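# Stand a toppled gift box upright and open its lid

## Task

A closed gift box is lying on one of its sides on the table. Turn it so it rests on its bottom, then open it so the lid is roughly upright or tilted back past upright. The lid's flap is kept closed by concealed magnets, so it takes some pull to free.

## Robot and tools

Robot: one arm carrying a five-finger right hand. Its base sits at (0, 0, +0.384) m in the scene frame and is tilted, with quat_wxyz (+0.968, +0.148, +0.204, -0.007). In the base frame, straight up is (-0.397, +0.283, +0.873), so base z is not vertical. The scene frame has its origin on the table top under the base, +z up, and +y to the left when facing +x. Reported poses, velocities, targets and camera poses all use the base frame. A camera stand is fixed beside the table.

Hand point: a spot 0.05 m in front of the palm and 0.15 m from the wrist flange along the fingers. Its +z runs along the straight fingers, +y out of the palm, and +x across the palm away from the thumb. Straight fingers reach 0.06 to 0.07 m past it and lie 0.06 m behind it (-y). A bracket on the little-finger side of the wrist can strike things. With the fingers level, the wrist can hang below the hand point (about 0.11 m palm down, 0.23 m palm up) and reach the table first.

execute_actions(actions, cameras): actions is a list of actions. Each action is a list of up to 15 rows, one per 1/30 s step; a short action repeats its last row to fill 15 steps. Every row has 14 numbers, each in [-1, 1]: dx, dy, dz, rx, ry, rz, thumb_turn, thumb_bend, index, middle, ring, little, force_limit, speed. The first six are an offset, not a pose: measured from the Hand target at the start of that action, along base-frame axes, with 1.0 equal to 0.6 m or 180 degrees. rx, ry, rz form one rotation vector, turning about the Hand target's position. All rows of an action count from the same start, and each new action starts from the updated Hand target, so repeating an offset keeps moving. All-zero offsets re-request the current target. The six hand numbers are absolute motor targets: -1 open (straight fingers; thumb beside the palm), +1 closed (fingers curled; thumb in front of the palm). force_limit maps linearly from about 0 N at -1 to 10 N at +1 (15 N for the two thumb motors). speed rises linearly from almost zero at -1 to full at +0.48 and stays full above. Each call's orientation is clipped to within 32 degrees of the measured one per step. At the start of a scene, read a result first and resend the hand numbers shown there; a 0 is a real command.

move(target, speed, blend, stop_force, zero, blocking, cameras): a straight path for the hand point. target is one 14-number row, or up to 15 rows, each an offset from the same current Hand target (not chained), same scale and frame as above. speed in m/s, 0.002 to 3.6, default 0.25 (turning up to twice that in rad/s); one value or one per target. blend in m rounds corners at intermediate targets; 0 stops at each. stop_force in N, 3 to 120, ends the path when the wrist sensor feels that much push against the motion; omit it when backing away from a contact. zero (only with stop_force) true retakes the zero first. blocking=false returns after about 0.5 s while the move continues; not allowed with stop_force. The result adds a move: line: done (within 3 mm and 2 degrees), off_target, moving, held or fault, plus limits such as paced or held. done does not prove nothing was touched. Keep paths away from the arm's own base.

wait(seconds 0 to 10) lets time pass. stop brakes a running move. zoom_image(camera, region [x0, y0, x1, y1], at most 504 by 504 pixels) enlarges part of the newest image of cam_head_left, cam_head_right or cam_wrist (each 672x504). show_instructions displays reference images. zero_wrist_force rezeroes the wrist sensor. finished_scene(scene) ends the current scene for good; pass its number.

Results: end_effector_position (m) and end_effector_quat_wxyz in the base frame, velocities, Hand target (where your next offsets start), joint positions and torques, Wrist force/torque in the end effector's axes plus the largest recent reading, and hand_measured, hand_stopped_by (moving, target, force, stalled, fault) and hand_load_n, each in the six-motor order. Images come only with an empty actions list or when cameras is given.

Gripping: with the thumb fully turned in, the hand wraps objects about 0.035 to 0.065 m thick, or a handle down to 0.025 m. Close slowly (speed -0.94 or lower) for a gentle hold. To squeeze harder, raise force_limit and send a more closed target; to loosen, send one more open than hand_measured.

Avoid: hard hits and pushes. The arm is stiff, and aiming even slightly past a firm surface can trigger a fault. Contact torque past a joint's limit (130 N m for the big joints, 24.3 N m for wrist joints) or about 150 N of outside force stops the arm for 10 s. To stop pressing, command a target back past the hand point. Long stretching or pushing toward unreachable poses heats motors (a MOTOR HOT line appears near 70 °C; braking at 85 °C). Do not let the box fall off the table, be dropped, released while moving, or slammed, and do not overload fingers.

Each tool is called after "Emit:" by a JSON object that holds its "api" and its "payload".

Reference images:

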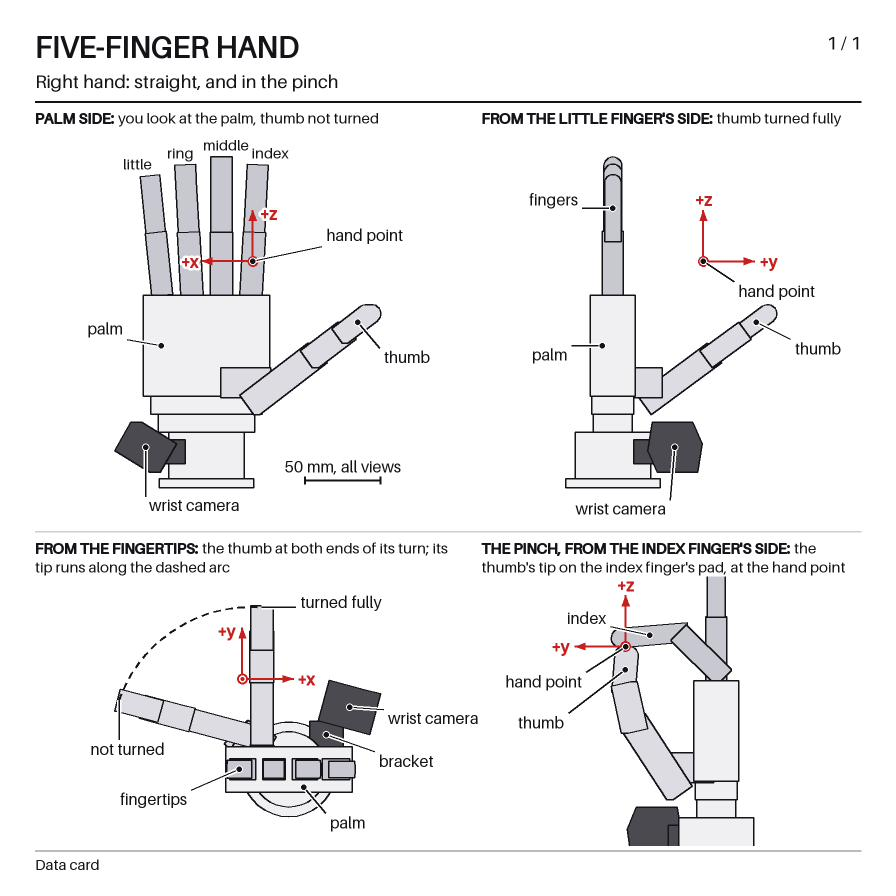

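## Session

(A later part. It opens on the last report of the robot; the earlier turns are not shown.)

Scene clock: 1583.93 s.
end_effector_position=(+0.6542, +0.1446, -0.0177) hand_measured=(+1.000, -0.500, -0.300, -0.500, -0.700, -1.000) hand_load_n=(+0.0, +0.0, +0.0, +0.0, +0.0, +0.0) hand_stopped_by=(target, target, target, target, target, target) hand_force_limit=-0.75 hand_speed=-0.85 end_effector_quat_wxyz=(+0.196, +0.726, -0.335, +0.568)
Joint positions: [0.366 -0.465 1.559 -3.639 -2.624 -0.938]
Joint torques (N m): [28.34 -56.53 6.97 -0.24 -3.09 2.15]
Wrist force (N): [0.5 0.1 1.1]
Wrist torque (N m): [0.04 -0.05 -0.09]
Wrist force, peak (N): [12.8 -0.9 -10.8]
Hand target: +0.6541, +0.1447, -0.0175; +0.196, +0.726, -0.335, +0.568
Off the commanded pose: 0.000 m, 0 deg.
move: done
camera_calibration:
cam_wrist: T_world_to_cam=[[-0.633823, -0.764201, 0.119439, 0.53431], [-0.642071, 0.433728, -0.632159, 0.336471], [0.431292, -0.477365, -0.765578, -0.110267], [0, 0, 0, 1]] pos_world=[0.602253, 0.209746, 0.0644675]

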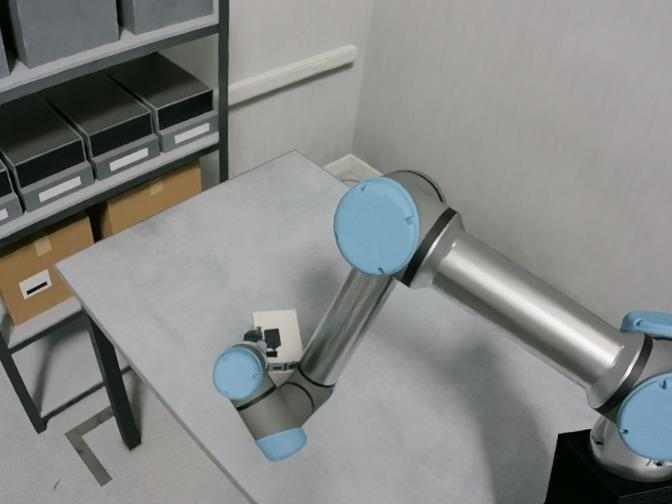

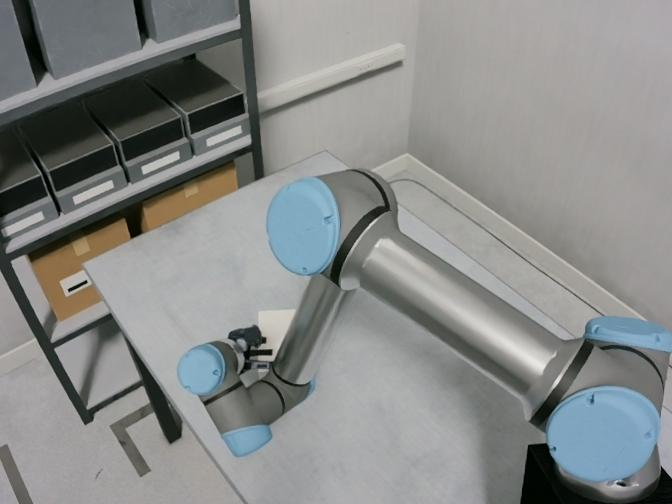

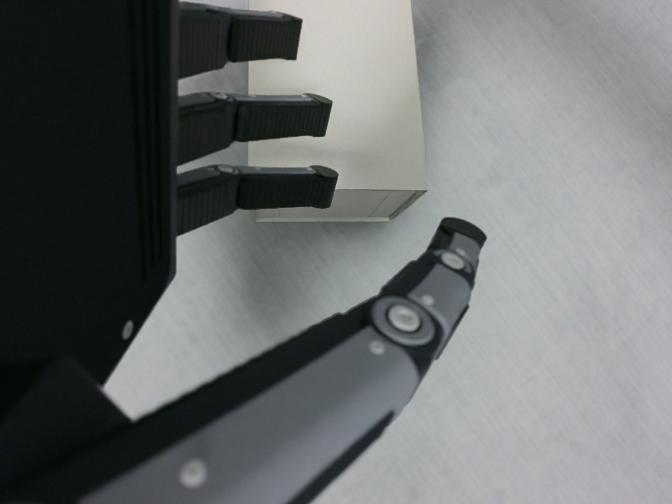

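Emit:
{"api": "wait", "payload": {"seconds": 3, "cameras": ["all"]}}

Scene clock: 1625.17 s.
end_effector_position=(+0.6541, +0.1447, -0.0175) hand_measured=(+1.000, -0.500, -0.300, -0.500, -0.700, -1.000) hand_load_n=(+0.0, +0.0, +0.0, +0.0, +0.0, +0.0) hand_stopped_by=(target, target, target, target, target, target) hand_force_limit=-0.75 hand_speed=-0.85 end_effector_quat_wxyz=(+0.196, +0.726, -0.335, +0.568)
Joint positions: [0.366 -0.465 1.559 -3.639 -2.624 -0.938]
Joint torques (N m): [26.14 -54.35 7.99 -0.3 -3.09 2]
Wrist force (N): [0.8 0.4 1.3]
Wrist torque (N m): [0.08 -0.11 -0.06]
Wrist force, peak (N): [1.2 0.2 1.2]
Hand target: +0.6541, +0.1447, -0.0175; +0.196, +0.726, -0.335, +0.568
Off the commanded pose: 0.000 m, 0 deg.
wait: 3.00 s; at rest from the start
camera_calibration:
cam_wrist: T_world_to_cam=[[-0.633823, -0.764201, 0.119439, 0.534312], [-0.642071, 0.433728, -0.632159, 0.336426], [0.431292, -0.477365, -0.765578, -0.110099], [0, 0, 0, 1]] pos_world=[0.602153, 0.209846, 0.0645675]

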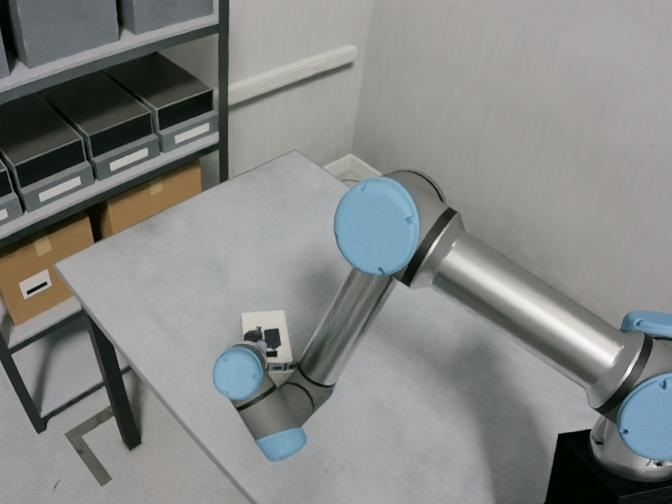

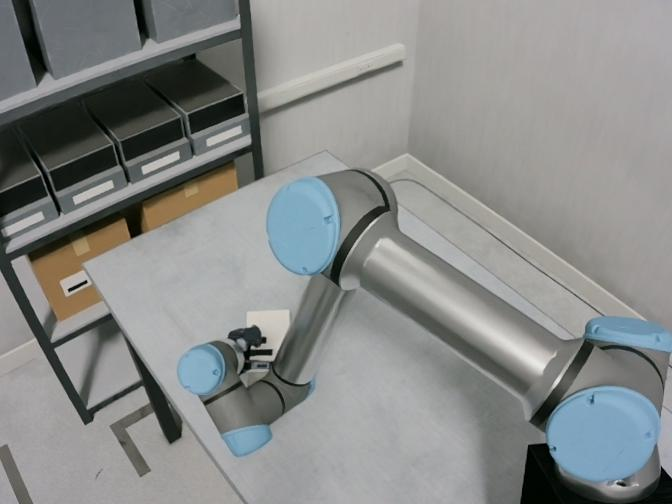

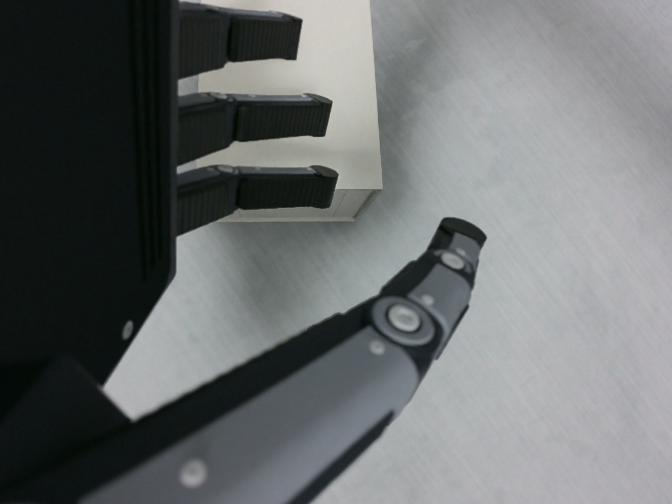

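Emit:
{"api": "move", "payload": {"target": [[-0.0132, 0.0095, 0.0291, 0, 0, 0, 1, -0.5, -0.3, -0.5, -0.7, -1, -0.75, -0.85], [0.1486, 0.1691, 0.0509, 0, 0, 0, 1, -0.5, -0.3, -0.5, -0.7, -1, -0.75, -0.85], [0.2017, 0.1283, -0.0453, 0, 0, 0, 1, -0.5, -0.3, -0.5, -0.7, -1, -0.75, -0.85]], "speed": 0.1, "blend": [0.01, 0.01, 0], "cameras": ["all"]}}

Emit:
{"api": "zoom_image", "payload": {"camera": "cam_wrist", "region": [200, 0, 560, 300]}}

Scene clock: 1675.27 s.
end_effector_position=(+0.7751, +0.2217, -0.0446) hand_measured=(+1.000, -0.500, -0.300, -0.500, -0.700, -1.000) hand_load_n=(+0.5, +0.0, +0.0, +0.0, +0.0, +0.0) hand_stopped_by=(target, target, target, target, target, target) hand_force_limit=-0.75 hand_speed=-0.85 end_effector_quat_wxyz=(+0.196, +0.726, -0.335, +0.568) end_effector_velocity=(+0.001, +0.001, +0.000) end_effector_angular_velocity=(+0.003, -0.004, +0.000)
Joint positions: [0.404 -0.202 0.955 -3.258 -2.655 -0.893]
Joint velocities: [0 0.002 -0.005 0 0.001 0.001]
Joint torques (N m): [19.4 -40.24 -25.53 -3.82 1.49 -2.76]
Wrist force (N): [0.7 0.0 1.1]
Wrist torque (N m): [0.01 -0.07 -0.05]
Wrist force, peak (N): [1.0 -0.1 1.6]
Hand target: +0.7751, +0.2217, -0.0447; +0.196, +0.726, -0.335, +0.568
Off the commanded pose: 0.000 m, 0 deg.
move: done
camera_calibration:
cam_wrist: T_world_to_cam=[[-0.633872, -0.764168, 0.119391, 0.673112], [-0.642023, 0.433785, -0.632168, 0.363537], [0.431293, -0.477365, -0.765578, -0.146276], [0, 0, 0, 1]] pos_world=[0.723154, 0.286847, 0.0374674]

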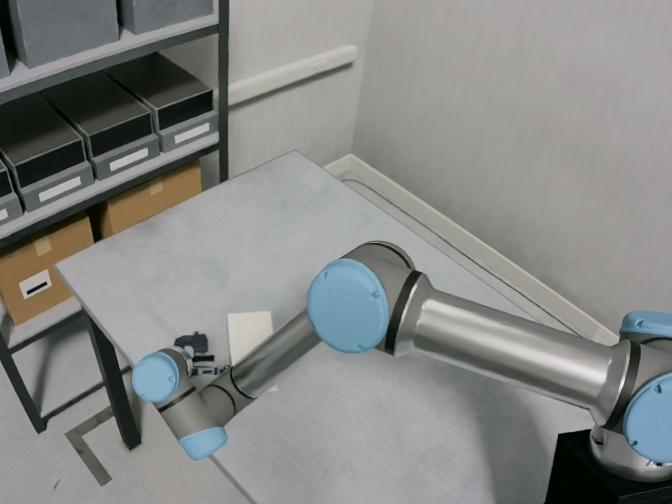

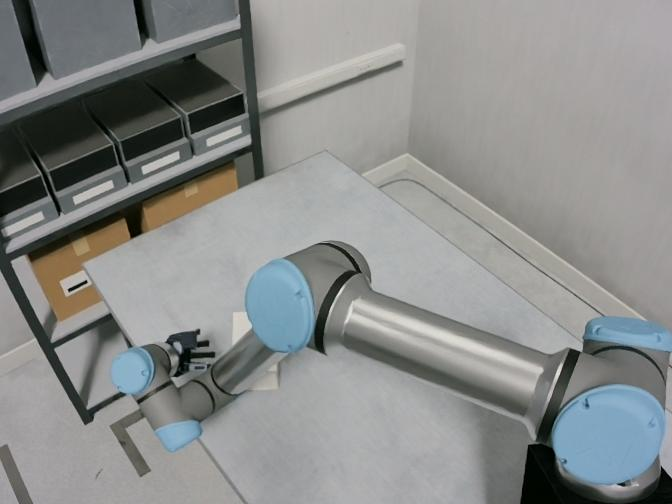

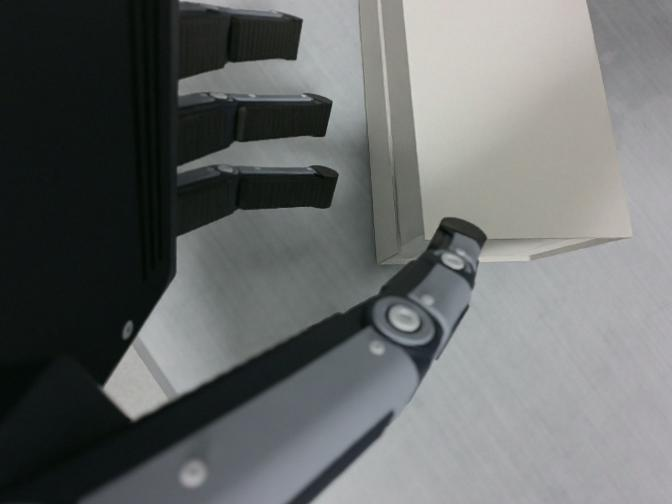

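Scaled by 1.400 from the camera's 672x504 image, which has a finer 960x720 frame.

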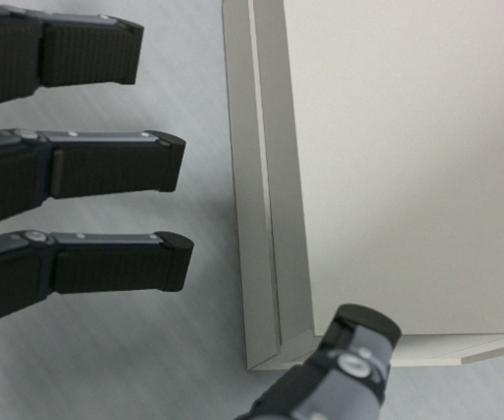

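Emit:
{"api": "move", "payload": {"target": [[0.0076, 0.075, 0.0937, 0, 0, 0, 1, -1, -1, -1, -1, -1, -0.75, -0.6], [0.064, 0.0115, 0.14, 0.1772, 0.1747, 0.0238, 1, -1, -1, -1, -1, -1, -0.75, -0.6], [0.1017, -0.0357, 0.0293, 0.1772, 0.1747, 0.0238, 1, -1, -1, -1, -1, -1, -0.75, -0.6]], "speed": [0.12, 0.12, 0.08], "blend": [0.02, 0.005, 0], "cameras": ["all"]}}

Scene clock: 1758.33 s.
end_effector_position=(+0.8360, +0.2003, -0.0269) hand_measured=(+1.000, -1.000, -1.000, -1.000, -1.000, -1.000) hand_load_n=(+0.0, +0.0, +0.0, +0.0, +0.0, +0.0) hand_stopped_by=(target, target, target, target, target, target) hand_force_limit=-0.75 hand_speed=-0.60 end_effector_quat_wxyz=(+0.053, +0.888, -0.384, +0.247)
Joint positions: [0.195 -0.422 0.843 -2.359 -1.935 -0.627]
Joint torques (N m): [17.17 -44.69 -27.78 -3.97 2.15 -2.6]
Wrist force (N): [0.7 0.2 0.9]
Wrist torque (N m): [0.04 -0.16 0.06]
Wrist force, peak (N): [1.3 0.1 1.2]
Hand target: +0.8361, +0.2003, -0.0271; +0.053, +0.888, -0.384, +0.247
Off the commanded pose: 0.000 m, 0 deg.
move: done
camera_calibration:
cam_wrist: T_world_to_cam=[[-0.539575, -0.841846, -0.0124396, 0.626408], [-0.839647, 0.536959, 0.0816548, 0.586899], [-0.0620611, 0.0545038, -0.996583, 0.130476], [0, 0, 0, 1]] pos_world=[0.83888, 0.205086, 0.0898992]

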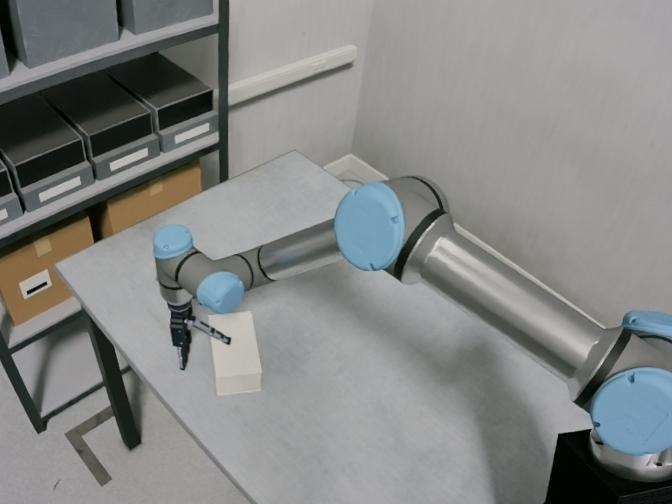

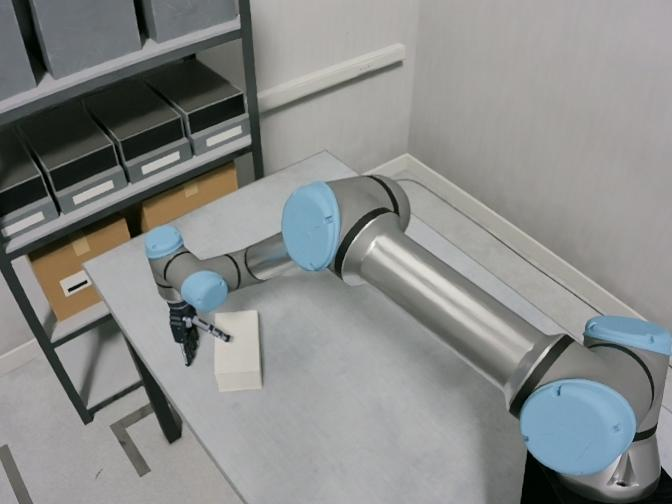

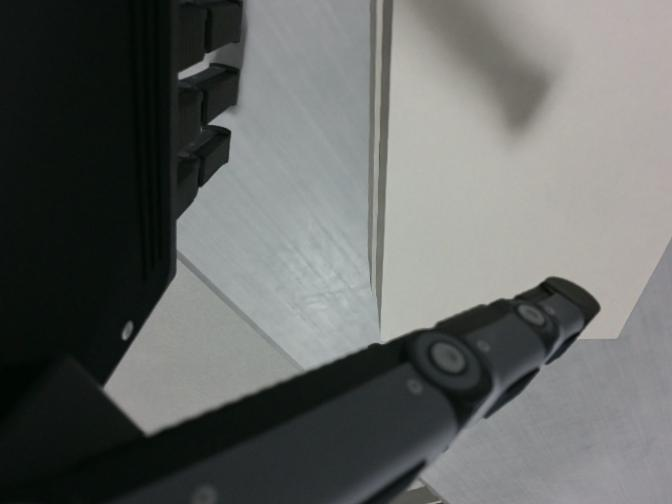

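Emit:
{"api": "move", "payload": {"target": [-0.3095, -0.3052, -0.0416, 0, 0, 0, 1, -1, -1, -1, -1, -1, -0.75, -0.6], "speed": 0.04, "stop_force": 12, "cameras": ["all"]}}

Scene clock: 1789.63 s.
end_effector_position=(+0.6504, +0.0171, -0.0521) hand_measured=(+1.000, -1.000, -1.000, -1.000, -1.000, -1.000) hand_load_n=(+0.0, +0.0, +0.0, +0.0, +0.0, +0.0) hand_stopped_by=(target, target, target, target, target, target) hand_force_limit=-0.75 hand_speed=-0.60 end_effector_quat_wxyz=(+0.053, +0.888, -0.384, +0.247)
Joint positions: [-0.038 -0.803 1.774 -2.98 -1.843 -0.853]
Joint torques (N m): [10.31 -56.41 7.46 -3.88 2.09 -2.61]
Wrist force (N): [0.3 0.0 1.1]
Wrist torque (N m): [0.03 -0.06 0.02]
Wrist force, peak (N): [0.5 -0.3 1.4]
Hand target: +0.6504, +0.0171, -0.0521; +0.053, +0.888, -0.384, +0.247
Off the commanded pose: 0.000 m, 0 deg.
move: done
camera_calibration:
cam_wrist: T_world_to_cam=[[-0.539575, -0.841846, -0.0124396, 0.371723], [-0.839647, 0.536959, 0.0816548, 0.531489], [-0.0620611, 0.0545038, -0.996583, 0.103829], [0, 0, 0, 1]] pos_world=[0.65328, 0.0218863, 0.0646992]

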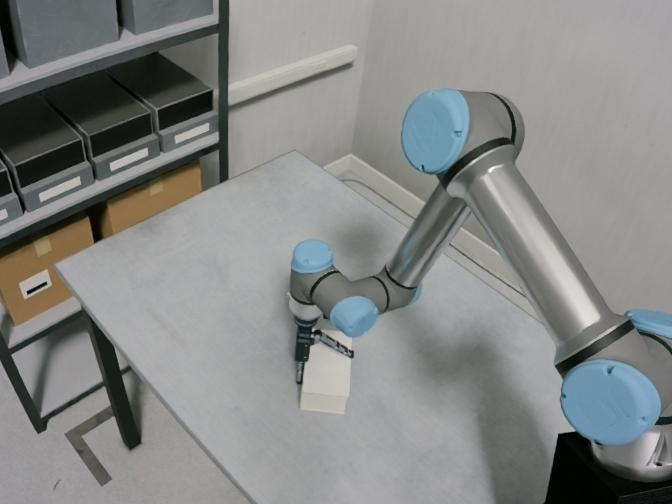

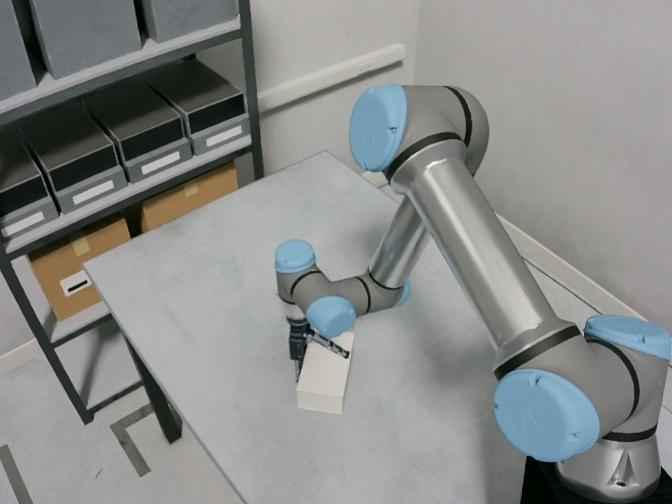

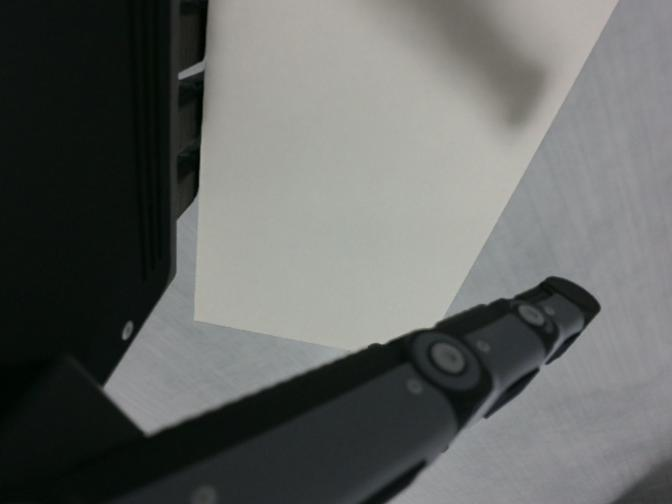

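Emit:
{"api": "move", "payload": {"target": [[0.018, 0.1077, 0.1259, 0, 0, 0, 1, -1, -1, -1, -1, -1, -0.75, -0.6], [-0.0412, 0.2373, -0.0004, -0.1772, -0.1747, -0.0238, 1, -0.5, -0.3, -0.5, -0.7, -1, -0.75, -0.6], [0.019, 0.1943, -0.1327, -0.1772, -0.1747, -0.0238, 1, -0.5, -0.3, -0.5, -0.7, -1, -0.75, -0.6]], "speed": [0.12, 0.13, 0.06], "blend": [0.01, 0, 0], "cameras": ["all"]}}

Emit:
{"api": "zoom_image", "payload": {"camera": "cam_wrist", "region": [200, 0, 672, 400]}}

Scene clock: 1847.17 s.
end_effector_position=(+0.6618, +0.1338, -0.1316) hand_measured=(+1.000, -0.500, -0.300, -0.500, -0.700, -1.000) hand_load_n=(+0.0, +0.0, +0.5, +0.0, +0.0, +0.0) hand_stopped_by=(target, target, target, target, target, target) hand_force_limit=-0.75 hand_speed=-0.60 end_effector_quat_wxyz=(+0.196, +0.726, -0.335, +0.568)
Joint positions: [0.345 -0.215 1.402 -3.752 -2.607 -0.961]
Joint torques (N m): [15.38 -30.05 -17.4 -3.76 1.48 -2.59]
Wrist force (N): [1.0 0.1 1.4]
Wrist torque (N m): [0.02 -0.12 -0.02]
Wrist force, peak (N): [1.1 0.4 1.5]
Hand target: +0.6618, +0.1337, -0.1317; +0.196, +0.726, -0.335, +0.568
Off the commanded pose: 0.000 m, 0 deg.
move: done
camera_calibration:
cam_wrist: T_world_to_cam=[[-0.633823, -0.764201, 0.119439, 0.544402], [-0.642071, 0.433728, -0.632159, 0.274075], [0.431292, -0.477365, -0.765578, -0.205947], [0, 0, 0, 1]] pos_world=[0.609853, 0.198846, -0.0494325]

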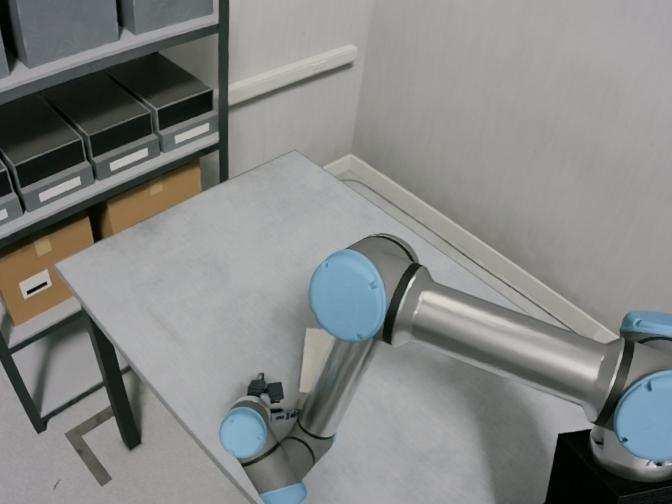

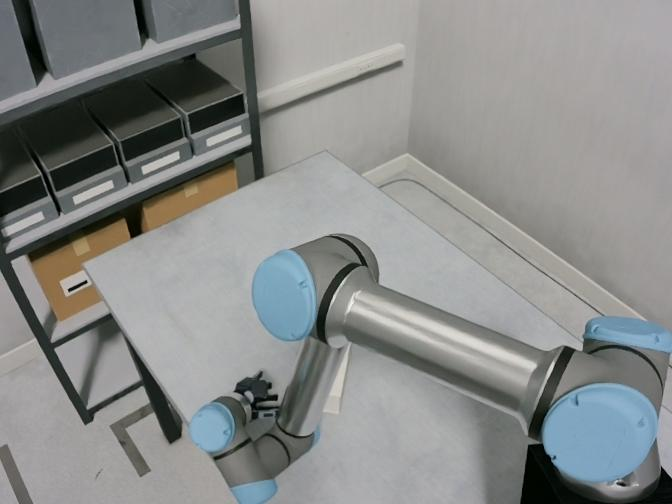

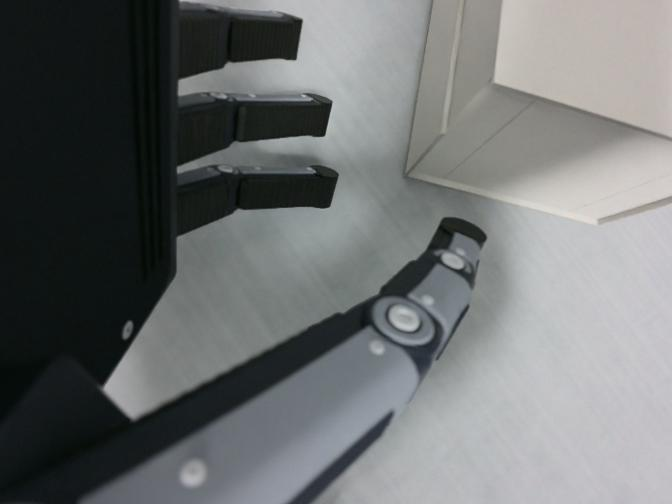

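Scaled by 1.068 from the camera's 672x504 image, which has a finer 960x720 frame.

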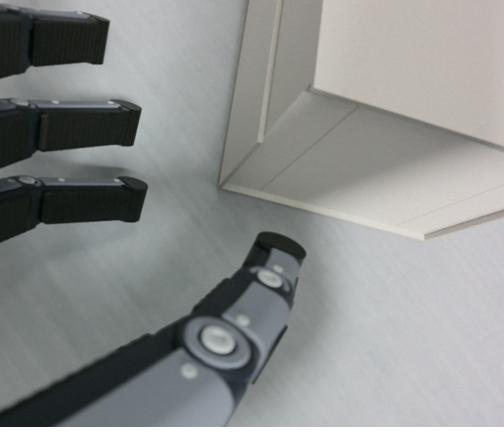

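Emit:
{"api": "move", "payload": {"target": [[0.0034, -0.0615, 0.0055, 0, 0, 0, 1, -0.5, -0.3, -0.5, -0.7, -1, -0.75, -0.6], [0.0209, -0.0812, 0.0199, 0, 0, 0, 1, -0.5, -0.3, -0.5, -0.7, -1, -0.75, -0.6]], "speed": [0.05, 0.015], "stop_force": 3, "cameras": ["cam_wrist"]}}

Emit:
{"api": "zoom_image", "payload": {"camera": "cam_wrist", "region": [320, 100, 672, 350]}}

Scene clock: 1892.27 s.
end_effector_position=(+0.6631, +0.1100, -0.1296) hand_measured=(+1.000, -0.500, -0.300, -0.500, -0.700, -1.000) hand_load_n=(+0.5, +0.0, -2.5, +0.0, +0.0, +0.0) hand_stopped_by=(target, target, target, target, target, target) hand_force_limit=-0.75 hand_speed=-0.60 end_effector_quat_wxyz=(+0.196, +0.726, -0.335, +0.568)
Joint positions: [0.308 -0.223 1.431 -3.805 -2.575 -0.999]
Joint torques (N m): [27.41 -27.96 -15.33 0.15 -2.4 2.42]
Wrist force (N): [3.5 1.2 0.2]
Wrist torque (N m): [0.04 -0.02 -0.04]
Wrist force, peak (N): [5.4 -0.5 -3.0]
Hand target: +0.6631, +0.1100, -0.1296; +0.196, +0.726, -0.335, +0.568 (not the last commanded pose)
Off the commanded pose: 0.029 m, 0 deg.
move: contact; path passed 0 of 2 targets
camera_calibration:
cam_wrist: T_world_to_cam=[[-0.634241, -0.763855, 0.119433, 0.527137], [-0.641848, 0.434099, -0.632131, 0.286318], [0.431011, -0.477581, -0.765602, -0.216124], [0, 0, 0, 1]] pos_world=[0.611256, 0.175149, -0.0474323]
Images, in order (width x height): cam_wrist 672x504.

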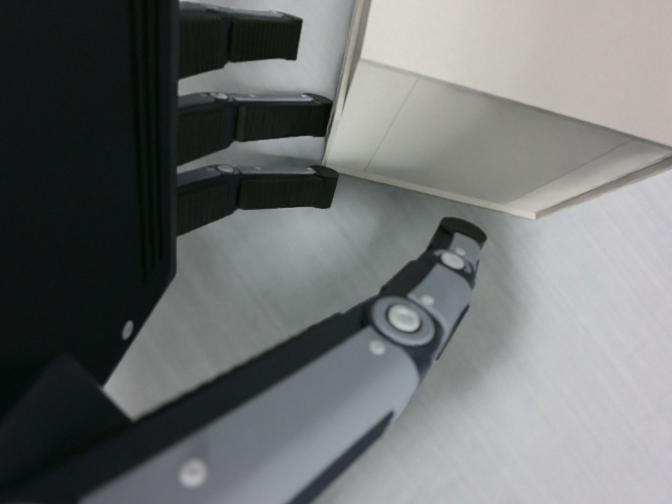

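Scaled by 1.432 from the camera's 672x504 image, which has a finer 960x720 frame.

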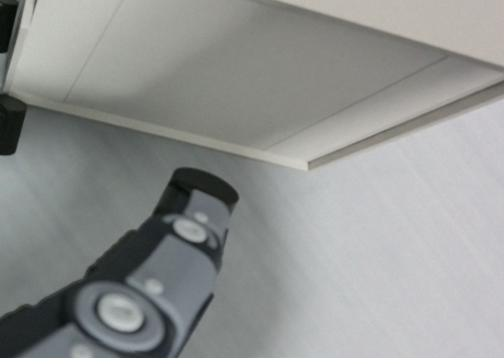

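Emit:
{"api": "move", "payload": {"target": [[0.021, 0.1557, 0.1881, 0, 0, 0, 1, -0.5, -0.3, -0.5, -0.7, -1, -0.75, -0.6], [0.1931, 0.1171, 0.2408, 0.1772, 0.1747, 0.0238, 1, -1, -1, -1, -1, -1, -0.75, 0], [0.2287, 0.0916, 0.1625, 0.1772, 0.1747, 0.0238, 1, -1, -1, -1, -1, -1, -0.75, 0]], "speed": [0.12, 0.13, 0.1], "blend": [0.01, 0, 0], "cameras": ["all"]}}

Scene clock: 1970.73 s.
end_effector_position=(+0.8003, +0.1650, -0.0319) hand_measured=(+1.000, -1.000, -1.000, -1.000, -1.000, -1.000) hand_load_n=(+0.0, +0.0, +0.0, +0.0, +0.0, +0.0) hand_stopped_by=(target, target, target, target, target, target) hand_force_limit=-0.75 hand_speed=0.00 end_effector_quat_wxyz=(+0.053, +0.888, -0.384, +0.247)
Joint positions: [0.16 -0.529 1.084 -2.505 -1.922 -0.661]
Joint torques (N m): [16.12 -40.42 -26.96 -3.87 2.14 -2.66]
Wrist force (N): [0.8 0.4 0.7]
Wrist torque (N m): [0.08 -0.14 0.04]
Wrist force, peak (N): [3.8 1.3 0.3]
Hand target: +0.8003, +0.1650, -0.0321; +0.053, +0.888, -0.384, +0.247
Off the commanded pose: 0.000 m, 0 deg.
move: done
camera_calibration:
cam_wrist: T_world_to_cam=[[-0.539816, -0.841696, -0.0120873, 0.577506], [-0.83947, 0.537213, 0.0818001, 0.57609], [-0.0623574, 0.0543039, -0.996575, 0.125473], [0, 0, 0, 1]] pos_world=[0.803182, 0.169788, 0.0848998]

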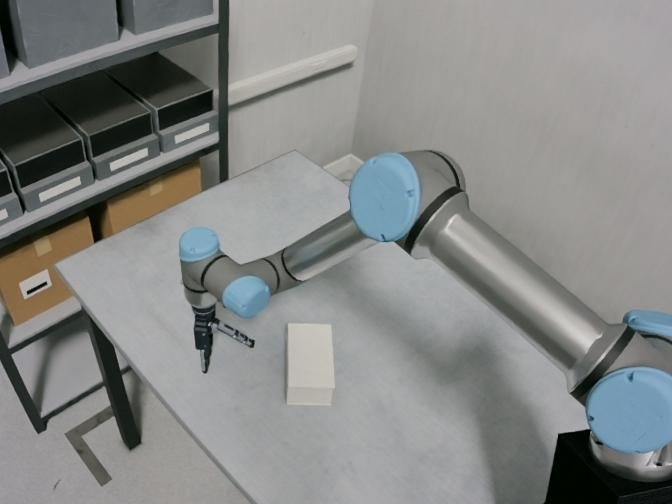

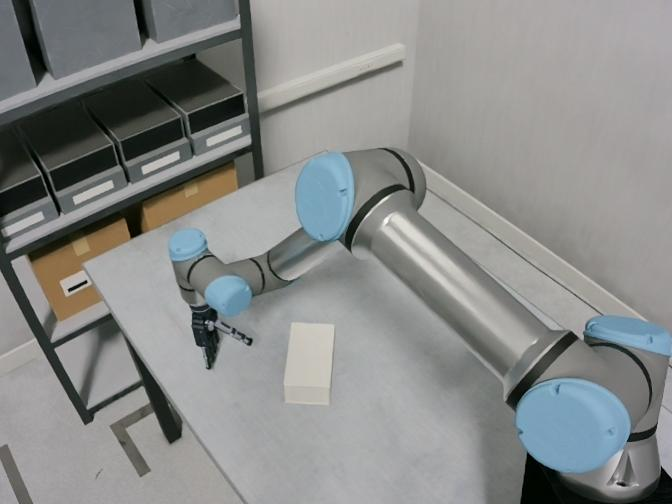

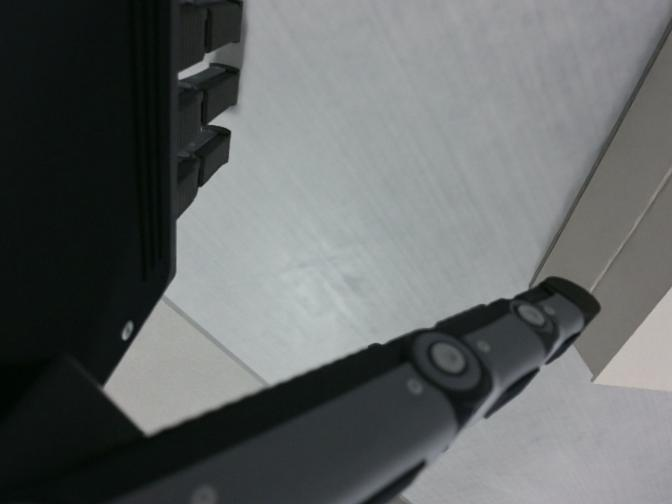

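Emit:
{"api": "move", "payload": {"target": [-0.2741, -0.2702, -0.0369, 0, 0, 0, 1, -1, -1, -1, -1, -1, -0.75, 0], "speed": 0.05, "stop_force": 12, "cameras": ["cam_head_left", "cam_wrist"]}}

Scene clock: 2024.73 s.
end_effector_position=(+0.6359, +0.0028, -0.0542) hand_measured=(+1.000, -1.000, -1.000, -1.000, -1.000, -1.000) hand_load_n=(+0.0, +0.0, +0.0, +0.0, +0.0, +0.0) hand_stopped_by=(target, target, target, target, target, target) hand_force_limit=-0.75 hand_speed=0.00 end_effector_quat_wxyz=(+0.053, +0.888, -0.384, +0.247)
Joint positions: [-0.063 -0.82 1.826 -3.021 -1.833 -0.876]
Joint torques (N m): [9.24 -54.03 8.54 -4.16 2.21 -2.6]
Wrist force (N): [0.7 0.2 1.0]
Wrist torque (N m): [0.04 -0.13 0.06]
Wrist force, peak (N): [0.7 -0.1 1.6]
Hand target: +0.6359, +0.0028, -0.0542; +0.053, +0.888, -0.384, +0.247
Off the commanded pose: 0.000 m, 0 deg.
move: done
camera_calibration:
cam_wrist: T_world_to_cam=[[-0.539816, -0.841696, -0.0120873, 0.352052], [-0.83947, 0.537213, 0.0818001, 0.526987], [-0.0623574, 0.0543039, -0.996575, 0.101801], [0, 0, 0, 1]] pos_world=[0.638782, 0.00768823, 0.0625998]
Images, in order (width x height): cam_head_left 672x504, cam_wrist 672x504.

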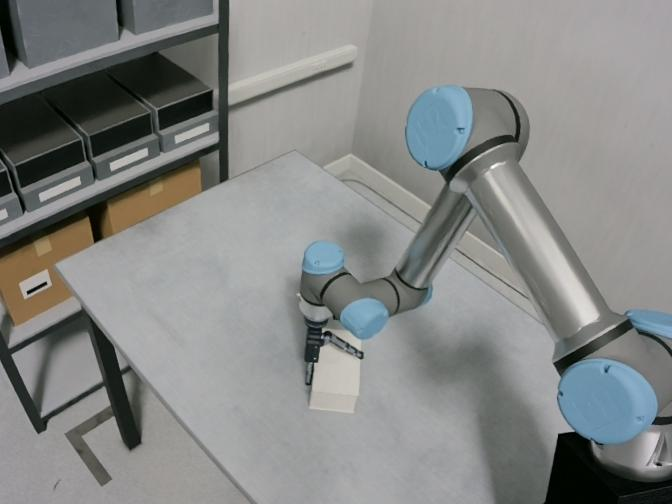

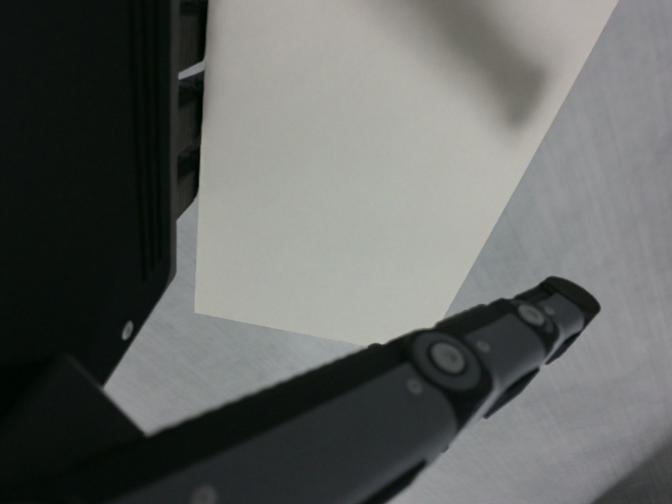

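Emit:
{"api": "zoom_image", "payload": {"camera": "cam_head_left", "region": [260, 300, 400, 430]}}

Emit:
{"api": "zoom_image", "payload": {"camera": "cam_wrist", "region": [100, 150, 604, 504]}}

Scaled by 3.600 from the camera's 672x504 image, which has a finer 960x720 frame.

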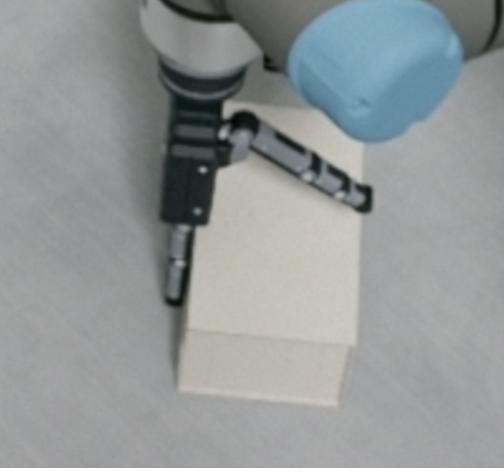

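Scaled by 1.000.

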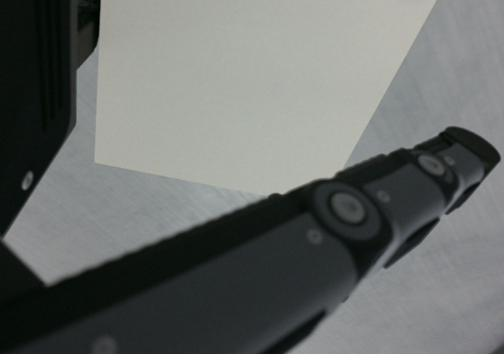

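Emit:
{"api": "move", "payload": {"target": [[0.01795, 0.10772, 0.12593, 0, 0, 0, 1, -1, -1, -1, -1, -1, -0.75, 0], [-0.03162, 0.24981, 0.01901, -0.1772, -0.1747, -0.0238, 1, -0.5, 0, -0.5, -0.7, -1, -0.75, 0], [0.03389, 0.203, -0.12504, -0.1772, -0.1747, -0.0238, 1, -0.5, 0, -0.5, -0.7, -1, -0.75, 0], [-0.00155, 0.16805, -0.1298, -0.1772, -0.1747, -0.0238, 1, -0.5, 0, -0.5, -0.7, -1, -0.75, 0]], "speed": [0.25, 0.25, 0.12, 0.06], "cameras": ["cam_head_left", "cam_wrist"]}}

Scene clock: 2119.80 s.
end_effector_position=(+0.6350, +0.1037, -0.1321) hand_measured=(+1.000, -0.500, +0.000, -0.500, -0.700, -1.000) hand_load_n=(+0.0, +0.0, +0.0, +0.0, +0.0, +0.0) hand_stopped_by=(target, target, target, target, target, target) hand_force_limit=-0.75 hand_speed=0.00 end_effector_quat_wxyz=(+0.196, +0.726, -0.335, +0.568)
Joint positions: [0.312 -0.24 1.52 -3.874 -2.579 -0.995]
Joint torques (N m): [15.11 -52.21 11.34 -3.77 1.53 -2.61]
Wrist force (N): [0.8 0.3 1.6]
Wrist torque (N m): [0.03 -0.12 0.01]
Wrist force, peak (N): [0.7 0.9 2.1]
Hand target: +0.6350, +0.1037, -0.1321; +0.196, +0.726, -0.335, +0.568
Off the commanded pose: 0.000 m, 0 deg.
move: done
camera_calibration:
cam_wrist: T_world_to_cam=[[-0.634241, -0.763855, 0.119433, 0.504801], [-0.641848, 0.434099, -0.632131, 0.269436], [0.431011, -0.477581, -0.765602, -0.208936], [0, 0, 0, 1]] pos_world=[0.583156, 0.168849, -0.0499323]
Images, in order (width x height): cam_head_left 672x504, cam_wrist 672x504.

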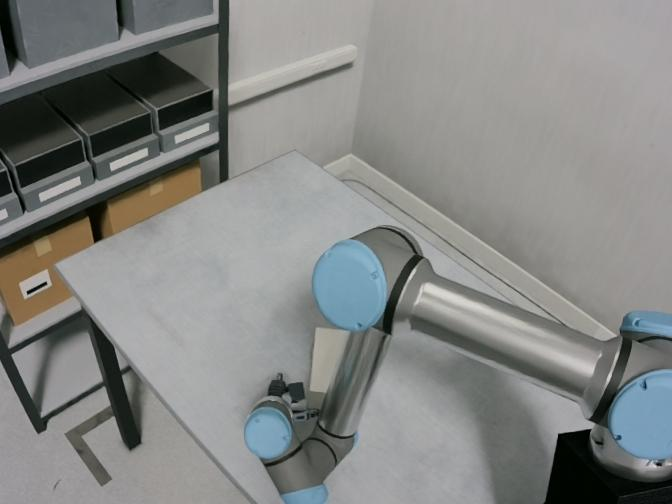

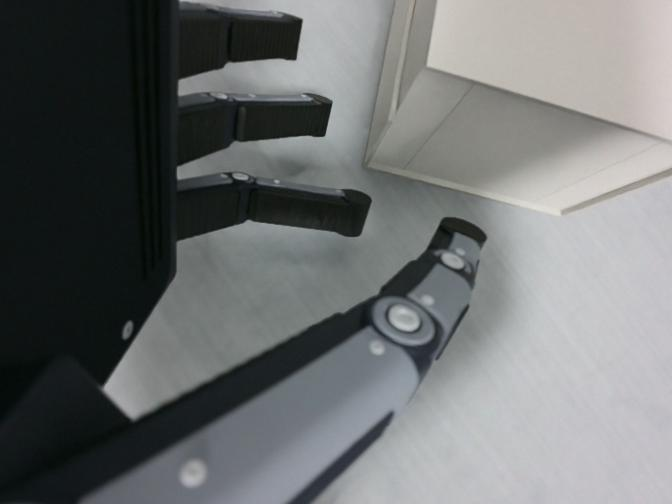

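Emit:
{"api": "move", "payload": {"target": [[0.00596, -0.00426, -0.0131, 0, 0, 0, 1, -0.5, 0, -0.5, -0.7, -1, -0.75, 0], [0.03622, -0.04832, 0.01498, 0, 0, 0, 1, -0.5, 0, -0.5, -0.7, -1, -0.75, 0]], "speed": [0.06, 0.05]}}

Emit:
{"api": "move", "payload": {"target": [0.00972, -0.01094, 0.00798, 0, 0, 0, 1, -0.5, 0, -0.5, -0.7, -1, -0.75, 0], "speed": 0.01, "stop_force": 3, "cameras": ["cam_wrist"]}}

Scene clock: 2164.70 s.
end_effector_position=(+0.6566, +0.0749, -0.1232) hand_measured=(+1.000, -0.500, +0.000, -0.500, -0.700, -1.000) hand_load_n=(+0.5, +0.0, +0.0, +0.0, +0.0, -0.5) hand_stopped_by=(target, target, target, target, target, target) hand_force_limit=-0.75 hand_speed=0.00 end_effector_quat_wxyz=(+0.196, +0.726, -0.335, +0.568)
Joint positions: [0.254 -0.248 1.503 -3.892 -2.529 -1.047]
Joint torques (N m): [13.69 -53.09 11.68 -3.9 1.38 -2.81]
Wrist force (N): [0.8 0.1 1.4]
Wrist torque (N m): [0.02 -0.14 0.01]
Wrist force, peak (N): [1.3 0.3 1.8]
Hand target: +0.6567, +0.0747, -0.1231; +0.196, +0.726, -0.335, +0.568
Off the commanded pose: 0.000 m, 0 deg.
move: done

Scene clock: 2166.67 s.
end_effector_position=(+0.6625, +0.0681, -0.1183) hand_measured=(+1.000, -0.500, +0.000, -0.500, -0.700, -1.000) hand_load_n=(+0.5, +0.0, +0.0, +0.0, +0.0, -0.5) hand_stopped_by=(target, target, target, target, target, target) hand_force_limit=-0.75 hand_speed=0.00 end_effector_quat_wxyz=(+0.196, +0.726, -0.335, +0.568)
Joint positions: [0.24 -0.256 1.5 -3.891 -2.517 -1.059]
Joint torques (N m): [14.14 -52.82 -15.42 -0.11 1.6 -2.7]
Wrist force (N): [1.0 0.3 1.5]
Wrist torque (N m): [0.05 -0.16 0.02]
Wrist force, peak (N): [1.1 0.5 1.7]
Hand target: +0.6625, +0.0681, -0.1183; +0.196, +0.726, -0.335, +0.568
Off the commanded pose: 0.000 m, 0 deg.
move: done
camera_calibration:
cam_wrist: T_world_to_cam=[[-0.634241, -0.763855, 0.119433, 0.493413], [-0.641848, 0.434099, -0.632131, 0.311201], [0.431011, -0.477581, -0.765602, -0.227301], [0, 0, 0, 1]] pos_world=[0.610656, 0.133249, -0.0362323]
Images, in order (width x height): cam_wrist 672x504.

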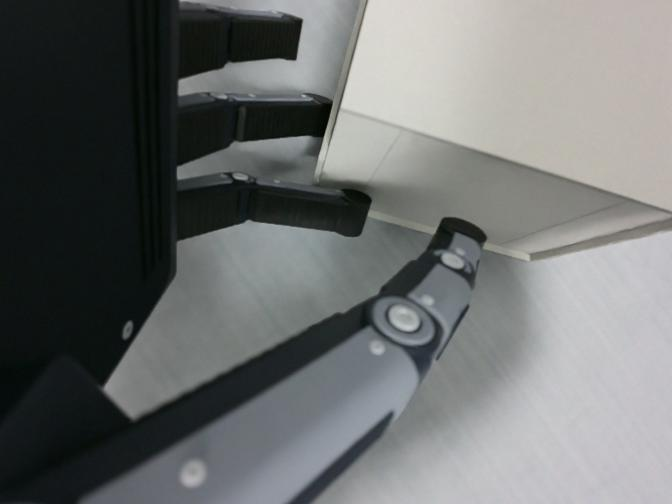

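Emit:
{"api": "move", "payload": {"target": [[-0.03887, 0.04377, -0.03191, 0, 0, 0, 1, -0.5, 0, -0.5, -0.7, -1, -0.75, 0], [0.00412, 0.15368, 0.06651, 0, 0, 0, 1, -0.5, 0, -0.5, -0.7, -1, -0.75, 0], [0.13721, 0.01578, 0.08785, 0, 0, 0, 1, -1, -1, -1, -1, -1, -0.75, 0]], "speed": [0.06, 0.2, 0.2]}}

Emit:
{"api": "move", "payload": {"target": [-0.15121, -0.14909, -0.02033, 0, 0, 0, 1, -1, -1, -1, -1, -1, -0.75, 0], "speed": 0.04, "stop_force": 12, "cameras": ["cam_head_left", "cam_wrist"]}}

Scene clock: 2219.13 s.
end_effector_position=(+0.7449, +0.0776, -0.0656) hand_measured=(+1.000, -1.000, -0.998, -1.000, -1.000, -1.000) hand_load_n=(+0.0, -0.5, -8.0, -0.5, +0.0, +0.0) hand_stopped_by=(target, target, target, target, target, target) hand_force_limit=-0.75 hand_speed=0.00 end_effector_quat_wxyz=(+0.196, +0.726, -0.335, +0.568)
Joint positions: [0.225 -0.285 1.29 -3.662 -2.503 -1.071]
Joint torques (N m): [15.79 -32.62 -15.7 -0.19 1.75 -2.02]
Wrist force (N): [11.3 6.4 -9.0]
Wrist torque (N m): [0.51 0.36 0.59]
Wrist force, peak (N): [11.4 6.9 -9.3]
Hand target: +0.7448, +0.0776, -0.0656; +0.196, +0.726, -0.335, +0.568
Off the commanded pose: 0.000 m, 0 deg.
move: done

Scene clock: 2220.37 s.
end_effector_position=(+0.7434, +0.0762, -0.0658) hand_measured=(+1.000, -1.000, -0.998, -1.000, -1.000, -1.000) hand_load_n=(+0.0, +0.0, -1.5, +0.0, +0.0, +0.0) hand_stopped_by=(target, target, target, target, target, target) hand_force_limit=-0.75 hand_speed=0.00 end_effector_quat_wxyz=(+0.196, +0.726, -0.335, +0.568)
Joint positions: [0.223 -0.287 1.297 -3.668 -2.501 -1.072]
Joint torques (N m): [24.75 -25.21 -16.49 1.98 -1.41 2.27]
Wrist force (N): [10.2 1.4 -9.0]
Wrist torque (N m): [0.61 0.33 0.53]
Wrist force, peak (N): [11.0 6.6 -9.2]
Hand target: +0.7434, +0.0762, -0.0658; +0.196, +0.726, -0.335, +0.568 (not the last commanded pose)
Off the commanded pose: 0.126 m, 0 deg.
move: contact
camera_calibration:
cam_wrist: T_world_to_cam=[[-0.634261, -0.763853, 0.119336, 0.544656], [-0.641772, 0.434126, -0.632189, 0.392742], [0.431093, -0.47756, -0.765569, -0.218168], [0, 0, 0, 1]] pos_world=[0.691556, 0.141349, 0.0162673]
Images, in order (width x height): cam_head_left 672x504, cam_wrist 672x504.

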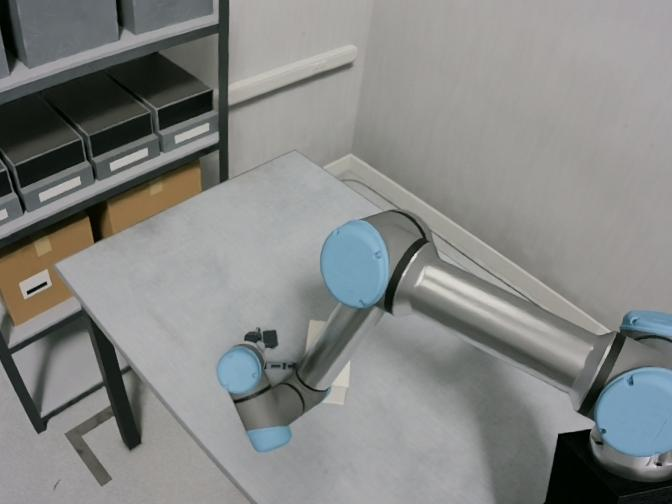

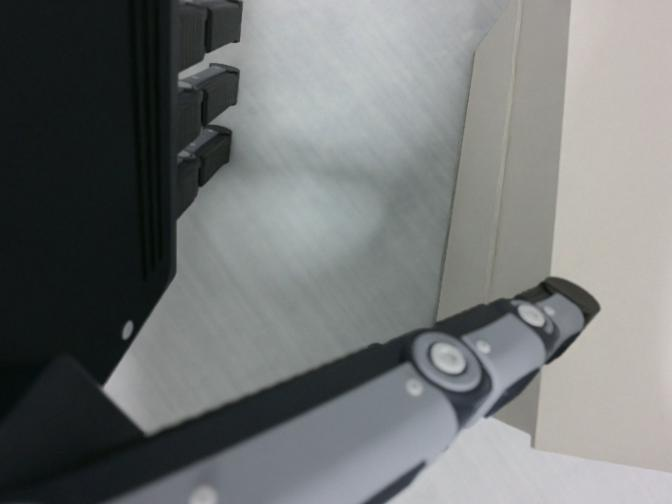

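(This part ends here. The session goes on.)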